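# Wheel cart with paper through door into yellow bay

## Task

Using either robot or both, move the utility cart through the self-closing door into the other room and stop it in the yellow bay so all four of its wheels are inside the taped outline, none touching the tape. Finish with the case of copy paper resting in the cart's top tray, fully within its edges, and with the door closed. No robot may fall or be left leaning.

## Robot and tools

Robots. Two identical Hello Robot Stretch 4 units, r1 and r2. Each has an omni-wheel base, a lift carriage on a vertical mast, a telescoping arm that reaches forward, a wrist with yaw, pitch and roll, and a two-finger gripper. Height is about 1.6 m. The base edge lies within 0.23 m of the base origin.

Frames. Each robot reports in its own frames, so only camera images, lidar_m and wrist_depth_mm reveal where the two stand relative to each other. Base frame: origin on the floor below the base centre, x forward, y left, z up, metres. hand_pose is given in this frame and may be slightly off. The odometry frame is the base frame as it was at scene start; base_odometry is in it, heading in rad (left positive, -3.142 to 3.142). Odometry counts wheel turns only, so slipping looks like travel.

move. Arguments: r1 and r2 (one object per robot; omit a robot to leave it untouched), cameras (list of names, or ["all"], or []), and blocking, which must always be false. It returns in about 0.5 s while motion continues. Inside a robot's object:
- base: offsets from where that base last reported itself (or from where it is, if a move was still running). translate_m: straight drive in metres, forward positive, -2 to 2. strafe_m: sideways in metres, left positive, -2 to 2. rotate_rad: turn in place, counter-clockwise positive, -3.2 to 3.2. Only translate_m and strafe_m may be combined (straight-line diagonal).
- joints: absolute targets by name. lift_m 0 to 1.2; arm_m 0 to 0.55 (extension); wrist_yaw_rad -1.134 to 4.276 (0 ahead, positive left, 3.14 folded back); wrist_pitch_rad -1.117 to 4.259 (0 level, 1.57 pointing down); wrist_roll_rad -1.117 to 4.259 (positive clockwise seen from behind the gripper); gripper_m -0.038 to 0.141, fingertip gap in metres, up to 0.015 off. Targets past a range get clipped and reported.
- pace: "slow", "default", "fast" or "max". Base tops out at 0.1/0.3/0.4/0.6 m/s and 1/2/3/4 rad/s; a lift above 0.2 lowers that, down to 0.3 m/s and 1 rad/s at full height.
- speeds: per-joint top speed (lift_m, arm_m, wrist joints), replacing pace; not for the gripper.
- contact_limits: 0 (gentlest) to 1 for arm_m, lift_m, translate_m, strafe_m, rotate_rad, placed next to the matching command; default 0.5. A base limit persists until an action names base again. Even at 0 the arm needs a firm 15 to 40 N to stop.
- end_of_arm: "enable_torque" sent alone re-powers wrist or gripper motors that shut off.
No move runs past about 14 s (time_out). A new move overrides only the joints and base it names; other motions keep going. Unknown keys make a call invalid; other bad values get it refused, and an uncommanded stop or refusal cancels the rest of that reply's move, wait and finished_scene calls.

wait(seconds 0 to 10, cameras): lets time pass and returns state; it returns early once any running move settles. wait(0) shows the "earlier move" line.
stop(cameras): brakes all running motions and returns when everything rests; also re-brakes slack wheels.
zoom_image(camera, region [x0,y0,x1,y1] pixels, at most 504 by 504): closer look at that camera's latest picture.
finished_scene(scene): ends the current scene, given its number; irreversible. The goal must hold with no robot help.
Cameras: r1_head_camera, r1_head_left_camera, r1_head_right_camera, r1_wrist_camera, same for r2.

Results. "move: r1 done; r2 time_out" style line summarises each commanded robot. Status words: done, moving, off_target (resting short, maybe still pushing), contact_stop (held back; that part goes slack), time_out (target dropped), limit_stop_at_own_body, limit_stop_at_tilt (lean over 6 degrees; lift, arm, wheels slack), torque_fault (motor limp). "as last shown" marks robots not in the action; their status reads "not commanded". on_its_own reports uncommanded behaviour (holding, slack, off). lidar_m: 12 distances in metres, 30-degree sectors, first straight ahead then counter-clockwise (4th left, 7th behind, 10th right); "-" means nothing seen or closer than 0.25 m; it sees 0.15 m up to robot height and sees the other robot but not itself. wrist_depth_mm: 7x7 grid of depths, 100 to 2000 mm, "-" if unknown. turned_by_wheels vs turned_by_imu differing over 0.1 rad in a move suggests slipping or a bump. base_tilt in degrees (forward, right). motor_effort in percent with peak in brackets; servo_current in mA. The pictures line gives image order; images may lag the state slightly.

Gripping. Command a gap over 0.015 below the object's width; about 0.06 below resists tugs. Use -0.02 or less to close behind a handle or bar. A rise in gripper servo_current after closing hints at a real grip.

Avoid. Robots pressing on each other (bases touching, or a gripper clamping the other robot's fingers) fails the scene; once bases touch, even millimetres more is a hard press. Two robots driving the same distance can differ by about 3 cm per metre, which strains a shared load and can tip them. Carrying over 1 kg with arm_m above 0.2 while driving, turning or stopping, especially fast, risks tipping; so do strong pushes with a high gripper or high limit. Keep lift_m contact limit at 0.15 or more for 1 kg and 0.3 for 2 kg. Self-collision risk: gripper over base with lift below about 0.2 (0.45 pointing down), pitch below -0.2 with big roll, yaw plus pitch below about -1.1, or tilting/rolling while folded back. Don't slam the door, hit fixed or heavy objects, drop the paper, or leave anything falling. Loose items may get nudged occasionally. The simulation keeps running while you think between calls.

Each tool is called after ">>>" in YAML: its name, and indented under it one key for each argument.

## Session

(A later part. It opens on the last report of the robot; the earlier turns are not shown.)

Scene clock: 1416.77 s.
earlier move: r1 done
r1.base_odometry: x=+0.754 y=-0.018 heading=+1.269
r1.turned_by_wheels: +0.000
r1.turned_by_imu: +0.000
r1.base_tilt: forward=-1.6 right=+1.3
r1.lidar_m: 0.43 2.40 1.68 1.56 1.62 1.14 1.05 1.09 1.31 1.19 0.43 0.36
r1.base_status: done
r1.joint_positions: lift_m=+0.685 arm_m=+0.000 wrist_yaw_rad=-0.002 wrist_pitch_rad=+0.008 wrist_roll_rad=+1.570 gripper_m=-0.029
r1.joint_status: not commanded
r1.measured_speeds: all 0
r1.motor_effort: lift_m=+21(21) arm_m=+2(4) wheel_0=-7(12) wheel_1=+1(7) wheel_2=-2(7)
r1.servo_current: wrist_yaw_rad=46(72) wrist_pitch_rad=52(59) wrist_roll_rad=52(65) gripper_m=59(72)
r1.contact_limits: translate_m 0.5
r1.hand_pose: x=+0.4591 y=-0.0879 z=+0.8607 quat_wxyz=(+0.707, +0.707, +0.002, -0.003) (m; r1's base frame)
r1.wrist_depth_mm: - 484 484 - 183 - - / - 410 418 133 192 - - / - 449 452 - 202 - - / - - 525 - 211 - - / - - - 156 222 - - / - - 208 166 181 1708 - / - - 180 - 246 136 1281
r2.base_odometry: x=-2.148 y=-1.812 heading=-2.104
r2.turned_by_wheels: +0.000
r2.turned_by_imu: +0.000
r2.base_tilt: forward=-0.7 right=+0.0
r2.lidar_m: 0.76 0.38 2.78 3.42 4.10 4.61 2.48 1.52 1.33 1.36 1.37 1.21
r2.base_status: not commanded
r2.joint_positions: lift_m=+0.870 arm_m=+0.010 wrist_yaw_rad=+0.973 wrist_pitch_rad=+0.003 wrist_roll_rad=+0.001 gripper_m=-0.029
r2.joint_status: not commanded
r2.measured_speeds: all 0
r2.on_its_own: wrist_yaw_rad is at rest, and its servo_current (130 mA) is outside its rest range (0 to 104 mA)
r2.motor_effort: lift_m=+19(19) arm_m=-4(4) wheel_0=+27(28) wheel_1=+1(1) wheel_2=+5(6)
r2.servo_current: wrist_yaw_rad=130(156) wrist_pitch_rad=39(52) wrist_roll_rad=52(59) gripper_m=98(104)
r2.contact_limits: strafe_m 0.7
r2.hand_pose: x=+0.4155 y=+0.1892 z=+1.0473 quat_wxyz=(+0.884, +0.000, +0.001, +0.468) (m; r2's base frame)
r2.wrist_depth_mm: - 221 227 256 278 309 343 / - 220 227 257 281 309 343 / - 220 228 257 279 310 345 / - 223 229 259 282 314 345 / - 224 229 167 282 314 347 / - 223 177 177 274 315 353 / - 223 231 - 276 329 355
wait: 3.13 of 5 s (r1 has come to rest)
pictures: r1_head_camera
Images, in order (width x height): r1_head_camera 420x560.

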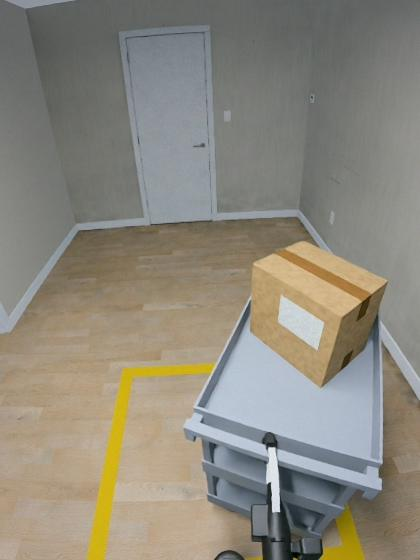

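>>> move:
  r1: {"base":{"translate_m":-0.27,"strafe_m":0.15},"contact_limits":{"translate_m":0.5},"pace":"slow"}
  blocking: false

>>> wait:
  seconds: 6
  cameras: ["r1_head_camera"]

Scene clock: 1429.63 s.
move: r1 moving
r1.base_odometry: x=+0.744 y=-0.027 heading=+1.269
r1.turned_by_wheels: +0.000
r1.turned_by_imu: -0.001
r1.base_tilt: forward=-1.6 right=+1.3
r1.lidar_m: 0.41 2.41 1.68 1.56 1.59 1.12 1.03 1.08 1.29 1.20 0.45 0.39
r1.base_status: translate_m moving; strafe_m moving
r1.joint_positions: lift_m=+0.685 arm_m=+0.000 wrist_yaw_rad=-0.002 wrist_pitch_rad=+0.008 wrist_roll_rad=+1.570 gripper_m=-0.029
r1.joint_status: not commanded
r1.measured_speeds: translate_m=-0.049 strafe_m=+0.027 rotate_rad=-0.004 lift_m=+0.000 arm_m=+0.000 wrist_yaw_rad=+0.000 wrist_pitch_rad=+0.000 wrist_roll_rad=+0.000
r1.motor_effort: lift_m=+21(21) arm_m=-3(3) wheel_0=-9(13) wheel_1=-3(3) wheel_2=+8(9)
r1.servo_current: wrist_yaw_rad=39(59) wrist_pitch_rad=59(59) wrist_roll_rad=59(65) gripper_m=59(65)
r1.contact_limits: translate_m 0.5
r1.hand_pose: x=+0.4591 y=-0.0879 z=+0.8607 quat_wxyz=(+0.707, +0.707, +0.002, -0.003) (m; r1's base frame)
r1.wrist_depth_mm: - 480 484 - 183 - - / - 410 413 132 193 - - / - 449 455 - 202 - - / - - 530 - 212 - - / - - - 156 223 1756 - / - - 208 167 181 1661 - / - - 180 - 247 136 1255
r2.base_odometry: x=-2.148 y=-1.812 heading=-2.104
r2.turned_by_wheels: +0.000
r2.turned_by_imu: +0.000
r2.base_tilt: forward=-0.7 right=-0.1
r2.lidar_m: 0.72 0.38 2.79 3.40 4.11 4.61 2.47 1.55 1.34 1.38 1.35 1.19
r2.base_status: not commanded
r2.joint_positions: lift_m=+0.870 arm_m=+0.010 wrist_yaw_rad=+0.973 wrist_pitch_rad=+0.003 wrist_roll_rad=+0.001 gripper_m=-0.029
r2.joint_status: not commanded
r2.measured_speeds: all 0
r2.motor_effort: lift_m=+19(19) arm_m=-4(4) wheel_0=+27(28) wheel_1=+1(1) wheel_2=+6(6)
r2.servo_current: wrist_yaw_rad=137(143) wrist_pitch_rad=39(46) wrist_roll_rad=39(59) gripper_m=104(104)
r2.contact_limits: strafe_m 0.7
r2.hand_pose: x=+0.4155 y=+0.1892 z=+1.0473 quat_wxyz=(+0.884, +0.000, +0.001, +0.468) (m; r2's base frame)
r2.wrist_depth_mm: - 221 225 256 278 309 345 / - 220 228 255 278 309 342 / - 220 229 256 279 312 345 / - 224 229 258 281 312 345 / - 225 229 168 281 315 351 / - 223 177 177 274 317 349 / - 222 231 - 274 327 353
pictures: none

Scene clock: 1433.37 s.
earlier move: r1 done
r1.base_odometry: x=+0.531 y=-0.231 heading=+1.269
r1.turned_by_wheels: +0.000
r1.turned_by_imu: +0.001
r1.base_tilt: forward=-1.6 right=+1.3
r1.lidar_m: 0.44 2.48 1.49 1.40 1.28 0.87 0.80 0.83 1.11 1.37 1.42 0.38
r1.base_status: done
r1.joint_positions: lift_m=+0.685 arm_m=+0.000 wrist_yaw_rad=+0.001 wrist_pitch_rad=+0.008 wrist_roll_rad=+1.570 gripper_m=-0.029
r1.joint_status: not commanded
r1.measured_speeds: all 0
r1.motor_effort: lift_m=+21(21) arm_m=-4(4) wheel_0=-3(13) wheel_1=-2(6) wheel_2=+4(9)
r1.servo_current: wrist_yaw_rad=52(65) wrist_pitch_rad=52(65) wrist_roll_rad=52(78) gripper_m=59(65)
r1.contact_limits: translate_m 0.5
r1.hand_pose: x=+0.4594 y=-0.0870 z=+0.8607 quat_wxyz=(+0.708, +0.707, +0.003, -0.002) (m; r1's base frame)
r1.wrist_depth_mm: - 424 424 116 172 173 - / - 394 397 121 181 - - / - 473 466 - 193 - - / - - 569 138 204 - - / - - - - 221 1808 - / - - 211 - 181 1708 - / - - 177 149 251 135 1281
r2.base_odometry: x=-2.148 y=-1.812 heading=-2.104
r2.turned_by_wheels: +0.000
r2.turned_by_imu: +0.001
r2.base_tilt: forward=-0.7 right=+0.0
r2.lidar_m: 0.75 0.38 2.77 3.41 4.10 4.61 2.48 1.52 1.33 1.37 1.36 1.19
r2.base_status: not commanded
r2.joint_positions: lift_m=+0.870 arm_m=+0.010 wrist_yaw_rad=+0.973 wrist_pitch_rad=+0.003 wrist_roll_rad=+0.001 gripper_m=-0.029
r2.joint_status: not commanded
r2.measured_speeds: all 0
r2.on_its_own: wrist_yaw_rad is at rest, and its servo_current (137 mA) is outside its rest range (0 to 104 mA)
r2.motor_effort: lift_m=+19(19) arm_m=-4(4) wheel_0=+27(28) wheel_1=+1(1) wheel_2=+5(6)
r2.servo_current: wrist_yaw_rad=137(150) wrist_pitch_rad=39(46) wrist_roll_rad=39(65) gripper_m=91(104)
r2.contact_limits: strafe_m 0.7
r2.hand_pose: x=+0.4155 y=+0.1892 z=+1.0473 quat_wxyz=(+0.884, +0.000, +0.001, +0.468) (m; r2's base frame)
r2.wrist_depth_mm: - 221 227 256 278 310 347 / - 220 228 257 278 309 342 / - 220 228 257 279 312 343 / - 224 229 258 281 310 345 / - 224 229 168 281 312 349 / - 222 178 177 276 315 347 / - 223 231 - 277 327 353
wait: 3.73 of 6 s (r1 has come to rest)
pictures: r1_head_camera
Images, in order (width x height): r1_head_camera 420x560.

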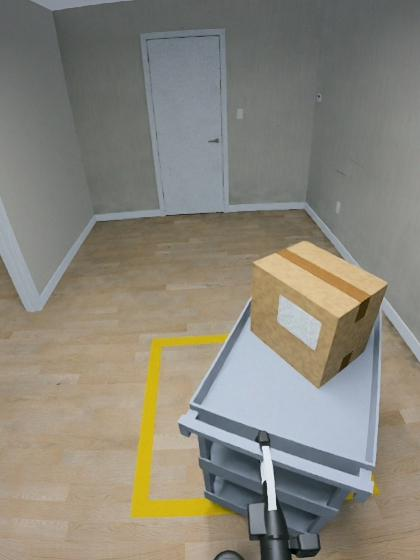

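>>> move:
  r1: {"base":{"translate_m":-0.03,"strafe_m":-0.3},"contact_limits":{"translate_m":0.5},"pace":"slow"}
  blocking: false

>>> wait:
  seconds: 6
  cameras: ["r1_head_camera"]

Scene clock: 1440.70 s.
move: r1 moving
r1.base_odometry: x=+0.543 y=-0.236 heading=+1.270
r1.turned_by_wheels: +0.001
r1.turned_by_imu: +0.001
r1.base_tilt: forward=-1.6 right=+1.2
r1.lidar_m: 0.40 2.50 1.49 1.41 1.29 0.88 0.78 0.83 1.10 1.36 1.39 0.37
r1.base_status: translate_m moving; strafe_m moving
r1.joint_positions: lift_m=+0.685 arm_m=+0.000 wrist_yaw_rad=+0.002 wrist_pitch_rad=+0.008 wrist_roll_rad=+1.570 gripper_m=-0.029
r1.joint_status: not commanded
r1.measured_speeds: translate_m=-0.005 strafe_m=-0.054 rotate_rad=+0.001 lift_m=+0.000 arm_m=+0.000 wrist_yaw_rad=+0.000 wrist_pitch_rad=+0.000 wrist_roll_rad=+0.000
r1.motor_effort: lift_m=+21(21) arm_m=-3(4) wheel_0=+11(12) wheel_1=-5(7) wheel_2=+5(7)
r1.servo_current: wrist_yaw_rad=39(65) wrist_pitch_rad=52(59) wrist_roll_rad=52(78) gripper_m=52(59)
r1.contact_limits: translate_m 0.5
r1.hand_pose: x=+0.4594 y=-0.0869 z=+0.8607 quat_wxyz=(+0.708, +0.707, +0.004, -0.002) (m; r1's base frame)
r1.wrist_depth_mm: - 430 430 116 172 173 - / - 397 394 121 181 - - / - 473 466 - 193 - - / - - 554 138 204 - - / - - - - 220 1708 - / - - - 163 183 1618 - / - - 177 150 250 135 1308
r2.base_odometry: x=-2.148 y=-1.812 heading=-2.104
r2.turned_by_wheels: +0.000
r2.turned_by_imu: +0.000
r2.base_tilt: forward=-0.6 right=+0.0
r2.lidar_m: 0.75 0.37 2.80 3.41 4.14 4.61 2.46 1.54 1.33 1.35 1.36 1.20
r2.base_status: not commanded
r2.joint_positions: lift_m=+0.870 arm_m=+0.010 wrist_yaw_rad=+0.973 wrist_pitch_rad=+0.003 wrist_roll_rad=+0.001 gripper_m=-0.029
r2.joint_status: not commanded
r2.measured_speeds: all 0
r2.motor_effort: lift_m=+19(19) arm_m=-4(4) wheel_0=+27(27) wheel_1=+1(1) wheel_2=+5(6)
r2.servo_current: wrist_yaw_rad=143(143) wrist_pitch_rad=39(46) wrist_roll_rad=46(52) gripper_m=98(98)
r2.contact_limits: strafe_m 0.7
r2.hand_pose: x=+0.4155 y=+0.1892 z=+1.0473 quat_wxyz=(+0.884, +0.000, +0.001, +0.468) (m; r2's base frame)
r2.wrist_depth_mm: - 220 227 256 277 309 343 / - 220 227 256 279 310 343 / - 220 229 257 281 312 347 / - 224 229 258 281 310 345 / - 225 230 167 281 317 347 / - 223 178 177 276 317 349 / - 224 231 - 276 329 355
pictures: none

Scene clock: 1444.40 s.
earlier move: r1 done
r1.base_odometry: x=+0.808 y=-0.348 heading=+1.270
r1.turned_by_wheels: +0.000
r1.turned_by_imu: -0.002
r1.base_tilt: forward=-1.6 right=+1.3
r1.lidar_m: 0.38 0.39 1.81 1.70 1.19 0.83 0.74 0.75 1.03 1.08 1.10 0.43
r1.base_status: done
r1.joint_positions: lift_m=+0.685 arm_m=+0.000 wrist_yaw_rad=+0.002 wrist_pitch_rad=+0.008 wrist_roll_rad=+1.570 gripper_m=-0.029
r1.joint_status: not commanded
r1.measured_speeds: all 0
r1.motor_effort: lift_m=+21(21) arm_m=-4(4) wheel_0=+7(13) wheel_1=-1(8) wheel_2=+2(7)
r1.servo_current: wrist_yaw_rad=46(72) wrist_pitch_rad=59(59) wrist_roll_rad=52(85) gripper_m=65(65)
r1.contact_limits: translate_m 0.5
r1.hand_pose: x=+0.4595 y=-0.0868 z=+0.8607 quat_wxyz=(+0.708, +0.707, +0.004, -0.002) (m; r1's base frame)
r1.wrist_depth_mm: - - - 234 234 1618 1182 / - - - 171 234 1756 - / - - 554 231 232 - - / - 462 459 230 231 - - / - 512 496 170 231 - - / - - 212 185 182 - - / - - 177 - 229 135 -
r2.base_odometry: x=-2.148 y=-1.812 heading=-2.104
r2.turned_by_wheels: +0.000
r2.turned_by_imu: +0.001
r2.base_tilt: forward=-0.7 right=+0.0
r2.lidar_m: 0.73 0.38 2.80 3.41 4.12 4.61 2.46 1.52 1.35 1.37 1.35 1.20
r2.base_status: not commanded
r2.joint_positions: lift_m=+0.870 arm_m=+0.010 wrist_yaw_rad=+0.973 wrist_pitch_rad=+0.003 wrist_roll_rad=+0.001 gripper_m=-0.029
r2.joint_status: not commanded
r2.measured_speeds: all 0
r2.on_its_own: wrist_yaw_rad is at rest, and its servo_current (137 mA) is outside its rest range (0 to 104 mA)
r2.motor_effort: lift_m=+19(19) arm_m=-4(4) wheel_0=+27(28) wheel_1=+0(1) wheel_2=+5(6)
r2.servo_current: wrist_yaw_rad=137(156) wrist_pitch_rad=46(52) wrist_roll_rad=52(65) gripper_m=98(104)
r2.contact_limits: strafe_m 0.7
r2.hand_pose: x=+0.4155 y=+0.1892 z=+1.0473 quat_wxyz=(+0.884, +0.000, +0.001, +0.468) (m; r2's base frame)
r2.wrist_depth_mm: - 221 226 255 277 309 342 / - 220 228 258 279 309 343 / - 220 229 257 279 310 345 / - 224 229 258 281 312 347 / - 224 229 167 282 315 347 / - 222 178 177 274 315 351 / - 224 230 - 274 329 353
wait: 3.70 of 6 s (r1 has come to rest)
pictures: r1_head_camera
Images, in order (width x height): r1_head_camera 420x560.

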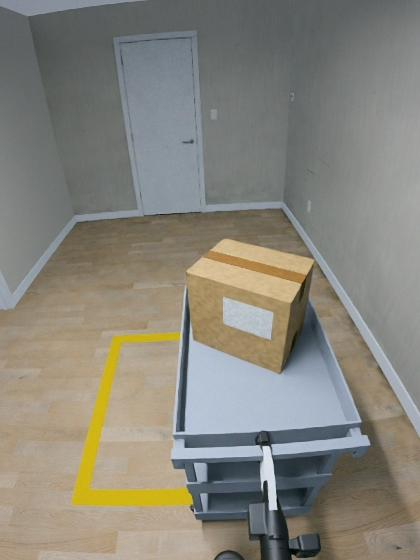

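>>> move:
  r1: {"joints":{"gripper_m":0.12}}
  blocking: false

>>> wait:
  seconds: 2

>>> move:
  r1: {"base":{"translate_m":-0.15}}
  blocking: false

>>> wait:
  seconds: 3

>>> move:
  r1: {"base":{"strafe_m":-0.14}}
  blocking: false

>>> wait:
  seconds: 3
  cameras: ["r1_head_camera"]

Scene clock: 1468.07 s.
move: r1 moving
r1.base_odometry: x=+0.808 y=-0.348 heading=+1.270
r1.turned_by_wheels: +0.000
r1.turned_by_imu: +0.000
r1.base_tilt: forward=-1.6 right=+1.3
r1.lidar_m: 0.38 0.41 1.81 1.69 1.18 0.80 0.76 0.80 1.04 1.08 1.11 0.42
r1.base_status: not commanded
r1.joint_positions: lift_m=+0.685 arm_m=+0.000 wrist_yaw_rad=+0.002 wrist_pitch_rad=+0.008 wrist_roll_rad=+1.570 gripper_m=-0.004
r1.joint_status: gripper_m moving
r1.measured_speeds: all 0
r1.motor_effort: lift_m=+21(21) arm_m=+1(4) wheel_0=+6(7) wheel_1=-1(1) wheel_2=+1(2)
r1.servo_current: wrist_yaw_rad=52(59) wrist_pitch_rad=52(59) wrist_roll_rad=46(65) gripper_m=59(72)
r1.contact_limits: translate_m 0.5
r1.hand_pose: x=+0.4594 y=-0.0868 z=+0.8607 quat_wxyz=(+0.708, +0.707, +0.004, -0.002) (m; r1's base frame)
r1.wrist_depth_mm: - - - 179 242 1618 1229 / - - - 239 240 1808 - / - - 580 236 238 - - / - 466 462 236 236 - - / - 508 500 174 235 - - / - - 525 189 185 - - / - - 181 143 231 - -
r2.base_odometry: x=-2.148 y=-1.812 heading=-2.104
r2.turned_by_wheels: +0.000
r2.turned_by_imu: +0.000
r2.base_tilt: forward=-0.7 right=+0.0
r2.lidar_m: 0.71 0.38 2.79 3.41 4.11 4.59 2.44 1.52 1.34 1.37 1.33 1.18
r2.base_status: not commanded
r2.joint_positions: lift_m=+0.870 arm_m=+0.010 wrist_yaw_rad=+0.973 wrist_pitch_rad=+0.003 wrist_roll_rad=+0.001 gripper_m=-0.029
r2.joint_status: not commanded
r2.measured_speeds: all 0
r2.motor_effort: lift_m=+19(19) arm_m=-4(4) wheel_0=+27(28) wheel_1=+0(1) wheel_2=+6(6)
r2.servo_current: wrist_yaw_rad=143(156) wrist_pitch_rad=46(46) wrist_roll_rad=52(59) gripper_m=91(104)
r2.contact_limits: strafe_m 0.7
r2.hand_pose: x=+0.4155 y=+0.1892 z=+1.0473 quat_wxyz=(+0.884, +0.000, +0.001, +0.468) (m; r2's base frame)
r2.wrist_depth_mm: - 221 227 257 277 309 343 / - 219 228 257 279 309 343 / - 220 228 257 281 312 345 / - 224 230 257 281 314 349 / - 225 229 167 282 314 347 / - 222 178 177 274 315 349 / - 224 231 - 277 327 353
pictures: none

Scene clock: 1469.80 s.
earlier move: r1 done
r1.base_odometry: x=+0.808 y=-0.348 heading=+1.270
r1.turned_by_wheels: +0.000
r1.turned_by_imu: +0.000
r1.base_tilt: forward=-1.6 right=+1.3
r1.lidar_m: 0.38 0.41 1.80 1.69 1.16 0.82 0.75 0.77 1.06 1.07 1.10 0.44
r1.base_status: not commanded
r1.joint_positions: lift_m=+0.685 arm_m=+0.000 wrist_yaw_rad=+0.000 wrist_pitch_rad=+0.008 wrist_roll_rad=+1.570 gripper_m=+0.120
r1.joint_status: all done
r1.measured_speeds: all 0
r1.motor_effort: lift_m=+21(21) arm_m=+4(4) wheel_0=+4(7) wheel_1=-1(1) wheel_2=+0(2)
r1.servo_current: wrist_yaw_rad=46(78) wrist_pitch_rad=52(59) wrist_roll_rad=39(65) gripper_m=46(98)
r1.contact_limits: translate_m 0.5
r1.hand_pose: x=+0.4593 y=-0.0874 z=+0.8607 quat_wxyz=(+0.708, +0.707, +0.003, -0.003) (m; r1's base frame)
r1.wrist_depth_mm: - - - 192 255 1576 1160 / - - - 249 253 1756 - / - - 654 248 250 - - / - 488 477 243 247 - - / - 512 492 182 243 - - / - - 517 180 189 - - / - - 180 150 234 - -
r2.base_odometry: x=-2.148 y=-1.812 heading=-2.104
r2.turned_by_wheels: +0.000
r2.turned_by_imu: +0.000
r2.base_tilt: forward=-0.7 right=+0.0
r2.lidar_m: 0.72 0.37 2.77 3.44 4.14 4.61 2.49 1.53 1.35 1.36 1.37 1.20
r2.base_status: not commanded
r2.joint_positions: lift_m=+0.870 arm_m=+0.010 wrist_yaw_rad=+0.973 wrist_pitch_rad=+0.003 wrist_roll_rad=+0.001 gripper_m=-0.029
r2.joint_status: not commanded
r2.measured_speeds: all 0
r2.on_its_own: wrist_yaw_rad is at rest, and its servo_current (143 mA) is outside its rest range (0 to 104 mA)
r2.motor_effort: lift_m=+19(19) arm_m=-4(4) wheel_0=+27(28) wheel_1=+1(1) wheel_2=+5(6)
r2.servo_current: wrist_yaw_rad=143(156) wrist_pitch_rad=39(46) wrist_roll_rad=52(59) gripper_m=91(104)
r2.contact_limits: strafe_m 0.7
r2.hand_pose: x=+0.4155 y=+0.1892 z=+1.0473 quat_wxyz=(+0.884, +0.000, +0.001, +0.468) (m; r2's base frame)
r2.wrist_depth_mm: - 220 227 256 277 307 343 / - 220 229 256 277 310 345 / - 220 229 257 281 310 345 / - 224 229 258 281 312 347 / - 225 229 168 282 314 347 / - 222 178 177 274 317 351 / - 223 230 - 276 329 353
wait: 1.73 of 2 s (r1 has come to rest)
pictures: none

Scene clock: 1470.30 s.
move: r1 moving
r1.base_odometry: x=+0.799 y=-0.378 heading=+1.269
r1.turned_by_wheels: +0.000
r1.turned_by_imu: +0.000
r1.base_tilt: forward=-1.6 right=+1.3
r1.lidar_m: 0.40 2.74 1.82 1.69 1.15 0.79 0.71 0.76 0.98 1.07 1.09 0.46
r1.base_status: translate_m moving
r1.joint_positions: lift_m=+0.685 arm_m=+0.000 wrist_yaw_rad=+0.000 wrist_pitch_rad=+0.002 wrist_roll_rad=+1.570 gripper_m=+0.120
r1.joint_status: not commanded
r1.measured_speeds: translate_m=-0.122 strafe_m=-0.001 rotate_rad=+0.000 lift_m=+0.000 arm_m=+0.000 wrist_yaw_rad=+0.000 wrist_pitch_rad=+0.000 wrist_roll_rad=+0.000
r1.motor_effort: lift_m=+19(21) arm_m=+4(4) wheel_0=-7(8) wheel_1=-5(7) wheel_2=+9(9)
r1.servo_current: wrist_yaw_rad=52(52) wrist_pitch_rad=39(52) wrist_roll_rad=46(59) gripper_m=46(46)
r1.hand_pose: x=+0.4593 y=-0.0874 z=+0.8625 quat_wxyz=(+0.708, +0.707, +0.001, -0.001) (m; r1's base frame)
r1.wrist_depth_mm: - - - 208 270 1756 1255 / - - - 208 268 1921 - / - - 591 206 266 - - / - 508 492 205 265 - - / - - 535 263 263 - - / - - 564 202 260 196 - / - - - 145 259 1863 -
r2.base_odometry: x=-2.148 y=-1.812 heading=-2.104
r2.turned_by_wheels: +0.000
r2.turned_by_imu: +0.000
r2.base_tilt: forward=-0.7 right=+0.0
r2.lidar_m: 0.73 0.39 2.79 3.39 4.11 4.61 2.46 1.51 1.33 1.36 1.37 1.19
r2.base_status: not commanded
r2.joint_positions: lift_m=+0.870 arm_m=+0.010 wrist_yaw_rad=+0.973 wrist_pitch_rad=+0.003 wrist_roll_rad=+0.001 gripper_m=-0.029
r2.joint_status: not commanded
r2.measured_speeds: all 0
r2.motor_effort: lift_m=+19(19) arm_m=-4(4) wheel_0=+27(27) wheel_1=+0(1) wheel_2=+6(6)
r2.servo_current: wrist_yaw_rad=137(150) wrist_pitch_rad=39(46) wrist_roll_rad=52(59) gripper_m=91(98)
r2.contact_limits: strafe_m 0.7
r2.hand_pose: x=+0.4155 y=+0.1892 z=+1.0473 quat_wxyz=(+0.884, +0.000, +0.001, +0.468) (m; r2's base frame)
r2.wrist_depth_mm: - 221 227 256 278 309 342 / - 220 228 257 278 310 345 / - 220 228 256 279 312 345 / - 224 229 259 279 312 347 / - 224 229 167 283 314 347 / - 223 178 177 274 317 351 / - 223 230 - 276 329 353
pictures: none

Scene clock: 1471.63 s.
earlier move: r1 done
r1.base_odometry: x=+0.764 y=-0.492 heading=+1.269
r1.turned_by_wheels: +0.000
r1.turned_by_imu: +0.000
r1.base_tilt: forward=-1.6 right=+1.3
r1.lidar_m: 0.52 2.79 1.78 1.67 0.95 0.66 0.61 0.64 0.85 1.09 1.13 0.56
r1.base_status: done
r1.joint_positions: lift_m=+0.685 arm_m=+0.000 wrist_yaw_rad=+0.000 wrist_pitch_rad=+0.002 wrist_roll_rad=+1.570 gripper_m=+0.120
r1.joint_status: not commanded
r1.measured_speeds: all 0
r1.motor_effort: lift_m=+19(21) arm_m=+4(4) wheel_0=-3(8) wheel_1=-2(7) wheel_2=+0(10)
r1.servo_current: wrist_yaw_rad=33(59) wrist_pitch_rad=46(52) wrist_roll_rad=52(59) gripper_m=46(52)
r1.hand_pose: x=+0.4593 y=-0.0874 z=+0.8625 quat_wxyz=(+0.708, +0.707, +0.001, -0.001) (m; r1's base frame)
r1.wrist_depth_mm: - - - 336 402 410 404 / - - - - - 1863 - / - - 788 676 - - - / - - 627 325 - - - / - - 661 640 - - - / - - 699 322 195 196 - / - - - 145 - - -
r2.base_odometry: x=-2.148 y=-1.812 heading=-2.104
r2.turned_by_wheels: +0.000
r2.turned_by_imu: +0.000
r2.base_tilt: forward=-0.7 right=+0.0
r2.lidar_m: 0.73 0.36 2.80 3.42 4.13 4.61 2.45 1.52 1.33 1.35 1.35 1.20
r2.base_status: not commanded
r2.joint_positions: lift_m=+0.870 arm_m=+0.010 wrist_yaw_rad=+0.973 wrist_pitch_rad=+0.003 wrist_roll_rad=+0.001 gripper_m=-0.029
r2.joint_status: not commanded
r2.measured_speeds: all 0
r2.on_its_own: wrist_yaw_rad is at rest, and its servo_current (143 mA) is outside its rest range (0 to 104 mA)
r2.motor_effort: lift_m=+19(19) arm_m=-4(4) wheel_0=+27(27) wheel_1=+1(1) wheel_2=+5(6)
r2.servo_current: wrist_yaw_rad=143(150) wrist_pitch_rad=39(46) wrist_roll_rad=39(59) gripper_m=98(104)
r2.contact_limits: strafe_m 0.7
r2.hand_pose: x=+0.4155 y=+0.1892 z=+1.0473 quat_wxyz=(+0.884, +0.000, +0.001, +0.468) (m; r2's base frame)
r2.wrist_depth_mm: - 220 227 256 278 309 343 / - 220 228 257 278 310 345 / - 220 228 258 279 312 345 / - 224 229 258 281 310 345 / - 224 229 167 281 312 349 / - 222 178 177 274 317 351 / - 224 230 - 277 329 353
wait: 1.33 of 3 s (r1 has come to rest)
pictures: none

Scene clock: 1472.13 s.
move: r1 moving
r1.base_odometry: x=+0.798 y=-0.502 heading=+1.269
r1.turned_by_wheels: +0.000
r1.turned_by_imu: +0.000
r1.base_tilt: forward=-1.6 right=+1.3
r1.lidar_m: 0.51 0.55 1.82 1.70 0.95 0.64 0.61 0.60 0.86 1.05 1.07 0.56
r1.base_status: strafe_m moving
r1.joint_positions: lift_m=+0.685 arm_m=+0.000 wrist_yaw_rad=+0.000 wrist_pitch_rad=+0.002 wrist_roll_rad=+1.570 gripper_m=+0.120
r1.joint_status: not commanded
r1.measured_speeds: translate_m=+0.000 strafe_m=-0.140 rotate_rad=-0.001 lift_m=+0.000 arm_m=+0.000 wrist_yaw_rad=+0.000 wrist_pitch_rad=+0.000 wrist_roll_rad=+0.000
r1.motor_effort: lift_m=+19(19) arm_m=+4(4) wheel_0=+9(10) wheel_1=-10(11) wheel_2=+1(1)
r1.servo_current: wrist_yaw_rad=52(65) wrist_pitch_rad=46(46) wrist_roll_rad=39(52) gripper_m=39(46)
r1.hand_pose: x=+0.4593 y=-0.0874 z=+0.8625 quat_wxyz=(+0.708, +0.707, +0.001, -0.001) (m; r1's base frame)
r1.wrist_depth_mm: - - - 334 399 402 1098 / - - - - - 1661 - / - - - 759 - - - / - - 627 597 - - - / - - 654 634 - - - / - - 683 322 195 197 - / - - - 144 - - -
r2.base_odometry: x=-2.148 y=-1.812 heading=-2.104
r2.turned_by_wheels: +0.000
r2.turned_by_imu: +0.000
r2.base_tilt: forward=-0.7 right=+0.0
r2.lidar_m: 0.72 0.37 2.78 3.41 4.12 4.61 2.47 1.50 1.34 1.35 1.33 1.21
r2.base_status: not commanded
r2.joint_positions: lift_m=+0.870 arm_m=+0.010 wrist_yaw_rad=+0.973 wrist_pitch_rad=+0.003 wrist_roll_rad=+0.001 gripper_m=-0.029
r2.joint_status: not commanded
r2.measured_speeds: all 0
r2.motor_effort: lift_m=+19(19) arm_m=-4(4) wheel_0=+27(27) wheel_1=+1(1) wheel_2=+6(6)
r2.servo_current: wrist_yaw_rad=150(150) wrist_pitch_rad=39(46) wrist_roll_rad=52(52) gripper_m=104(104)
r2.contact_limits: strafe_m 0.7
r2.hand_pose: x=+0.4155 y=+0.1892 z=+1.0473 quat_wxyz=(+0.884, +0.000, +0.001, +0.468) (m; r2's base frame)
r2.wrist_depth_mm: - 220 226 256 278 309 343 / - 220 227 257 279 310 345 / - 220 228 257 279 312 347 / - 223 229 258 281 312 347 / - 224 229 168 281 314 347 / - 222 178 177 274 315 351 / - 223 232 - 276 327 351
pictures: none

Scene clock: 1473.33 s.
earlier move: r1 done
r1.base_odometry: x=+0.897 y=-0.533 heading=+1.269
r1.turned_by_wheels: +0.000
r1.turned_by_imu: -0.001
r1.base_tilt: forward=-1.6 right=+1.3
r1.lidar_m: 0.52 0.56 1.94 1.81 0.98 0.64 0.59 0.62 0.83 0.94 1.00 0.59
r1.base_status: done
r1.joint_positions: lift_m=+0.685 arm_m=+0.000 wrist_yaw_rad=+0.000 wrist_pitch_rad=+0.002 wrist_roll_rad=+1.570 gripper_m=+0.120
r1.joint_status: not commanded
r1.measured_speeds: all 0
r1.motor_effort: lift_m=+19(19) arm_m=+4(4) wheel_0=+1(12) wheel_1=+1(11) wheel_2=+0(1)
r1.servo_current: wrist_yaw_rad=46(65) wrist_pitch_rad=39(52) wrist_roll_rad=46(65) gripper_m=39(46)
r1.hand_pose: x=+0.4593 y=-0.0874 z=+0.8625 quat_wxyz=(+0.708, +0.707, +0.001, -0.001) (m; r1's base frame)
r1.wrist_depth_mm: - - - - - 1464 1205 / - - - - - 1756 1205 / - - - - - 1537 1118 / - - - 750 410 - - / - - 668 603 - - - / - - 621 332 193 197 - / - - 699 144 - - -
r2.base_odometry: x=-2.148 y=-1.812 heading=-2.104
r2.turned_by_wheels: +0.000
r2.turned_by_imu: +0.000
r2.base_tilt: forward=-0.7 right=+0.0
r2.lidar_m: 0.73 0.38 2.79 3.42 4.14 4.59 2.47 1.53 1.34 1.34 1.37 1.20
r2.base_status: not commanded
r2.joint_positions: lift_m=+0.870 arm_m=+0.010 wrist_yaw_rad=+0.973 wrist_pitch_rad=+0.003 wrist_roll_rad=+0.001 gripper_m=-0.029
r2.joint_status: not commanded
r2.measured_speeds: all 0
r2.on_its_own: wrist_yaw_rad is at rest, and its servo_current (137 mA) is outside its rest range (0 to 104 mA)
r2.motor_effort: lift_m=+19(19) arm_m=-4(4) wheel_0=+27(28) wheel_1=+0(1) wheel_2=+6(6)
r2.servo_current: wrist_yaw_rad=137(163) wrist_pitch_rad=46(46) wrist_roll_rad=46(59) gripper_m=91(104)
r2.contact_limits: strafe_m 0.7
r2.hand_pose: x=+0.4155 y=+0.1892 z=+1.0473 quat_wxyz=(+0.884, +0.000, +0.001, +0.468) (m; r2's base frame)
r2.wrist_depth_mm: - 220 227 256 276 310 343 / - 220 228 257 279 310 342 / - 221 229 257 281 310 345 / - 224 229 258 281 312 347 / - 224 229 167 282 314 349 / - 223 178 177 274 315 349 / - 222 230 - 277 330 353
wait: 1.20 of 3 s (r1 has come to rest)
pictures: r1_head_camera
Images, in order (width x height): r1_head_camera 420x560.

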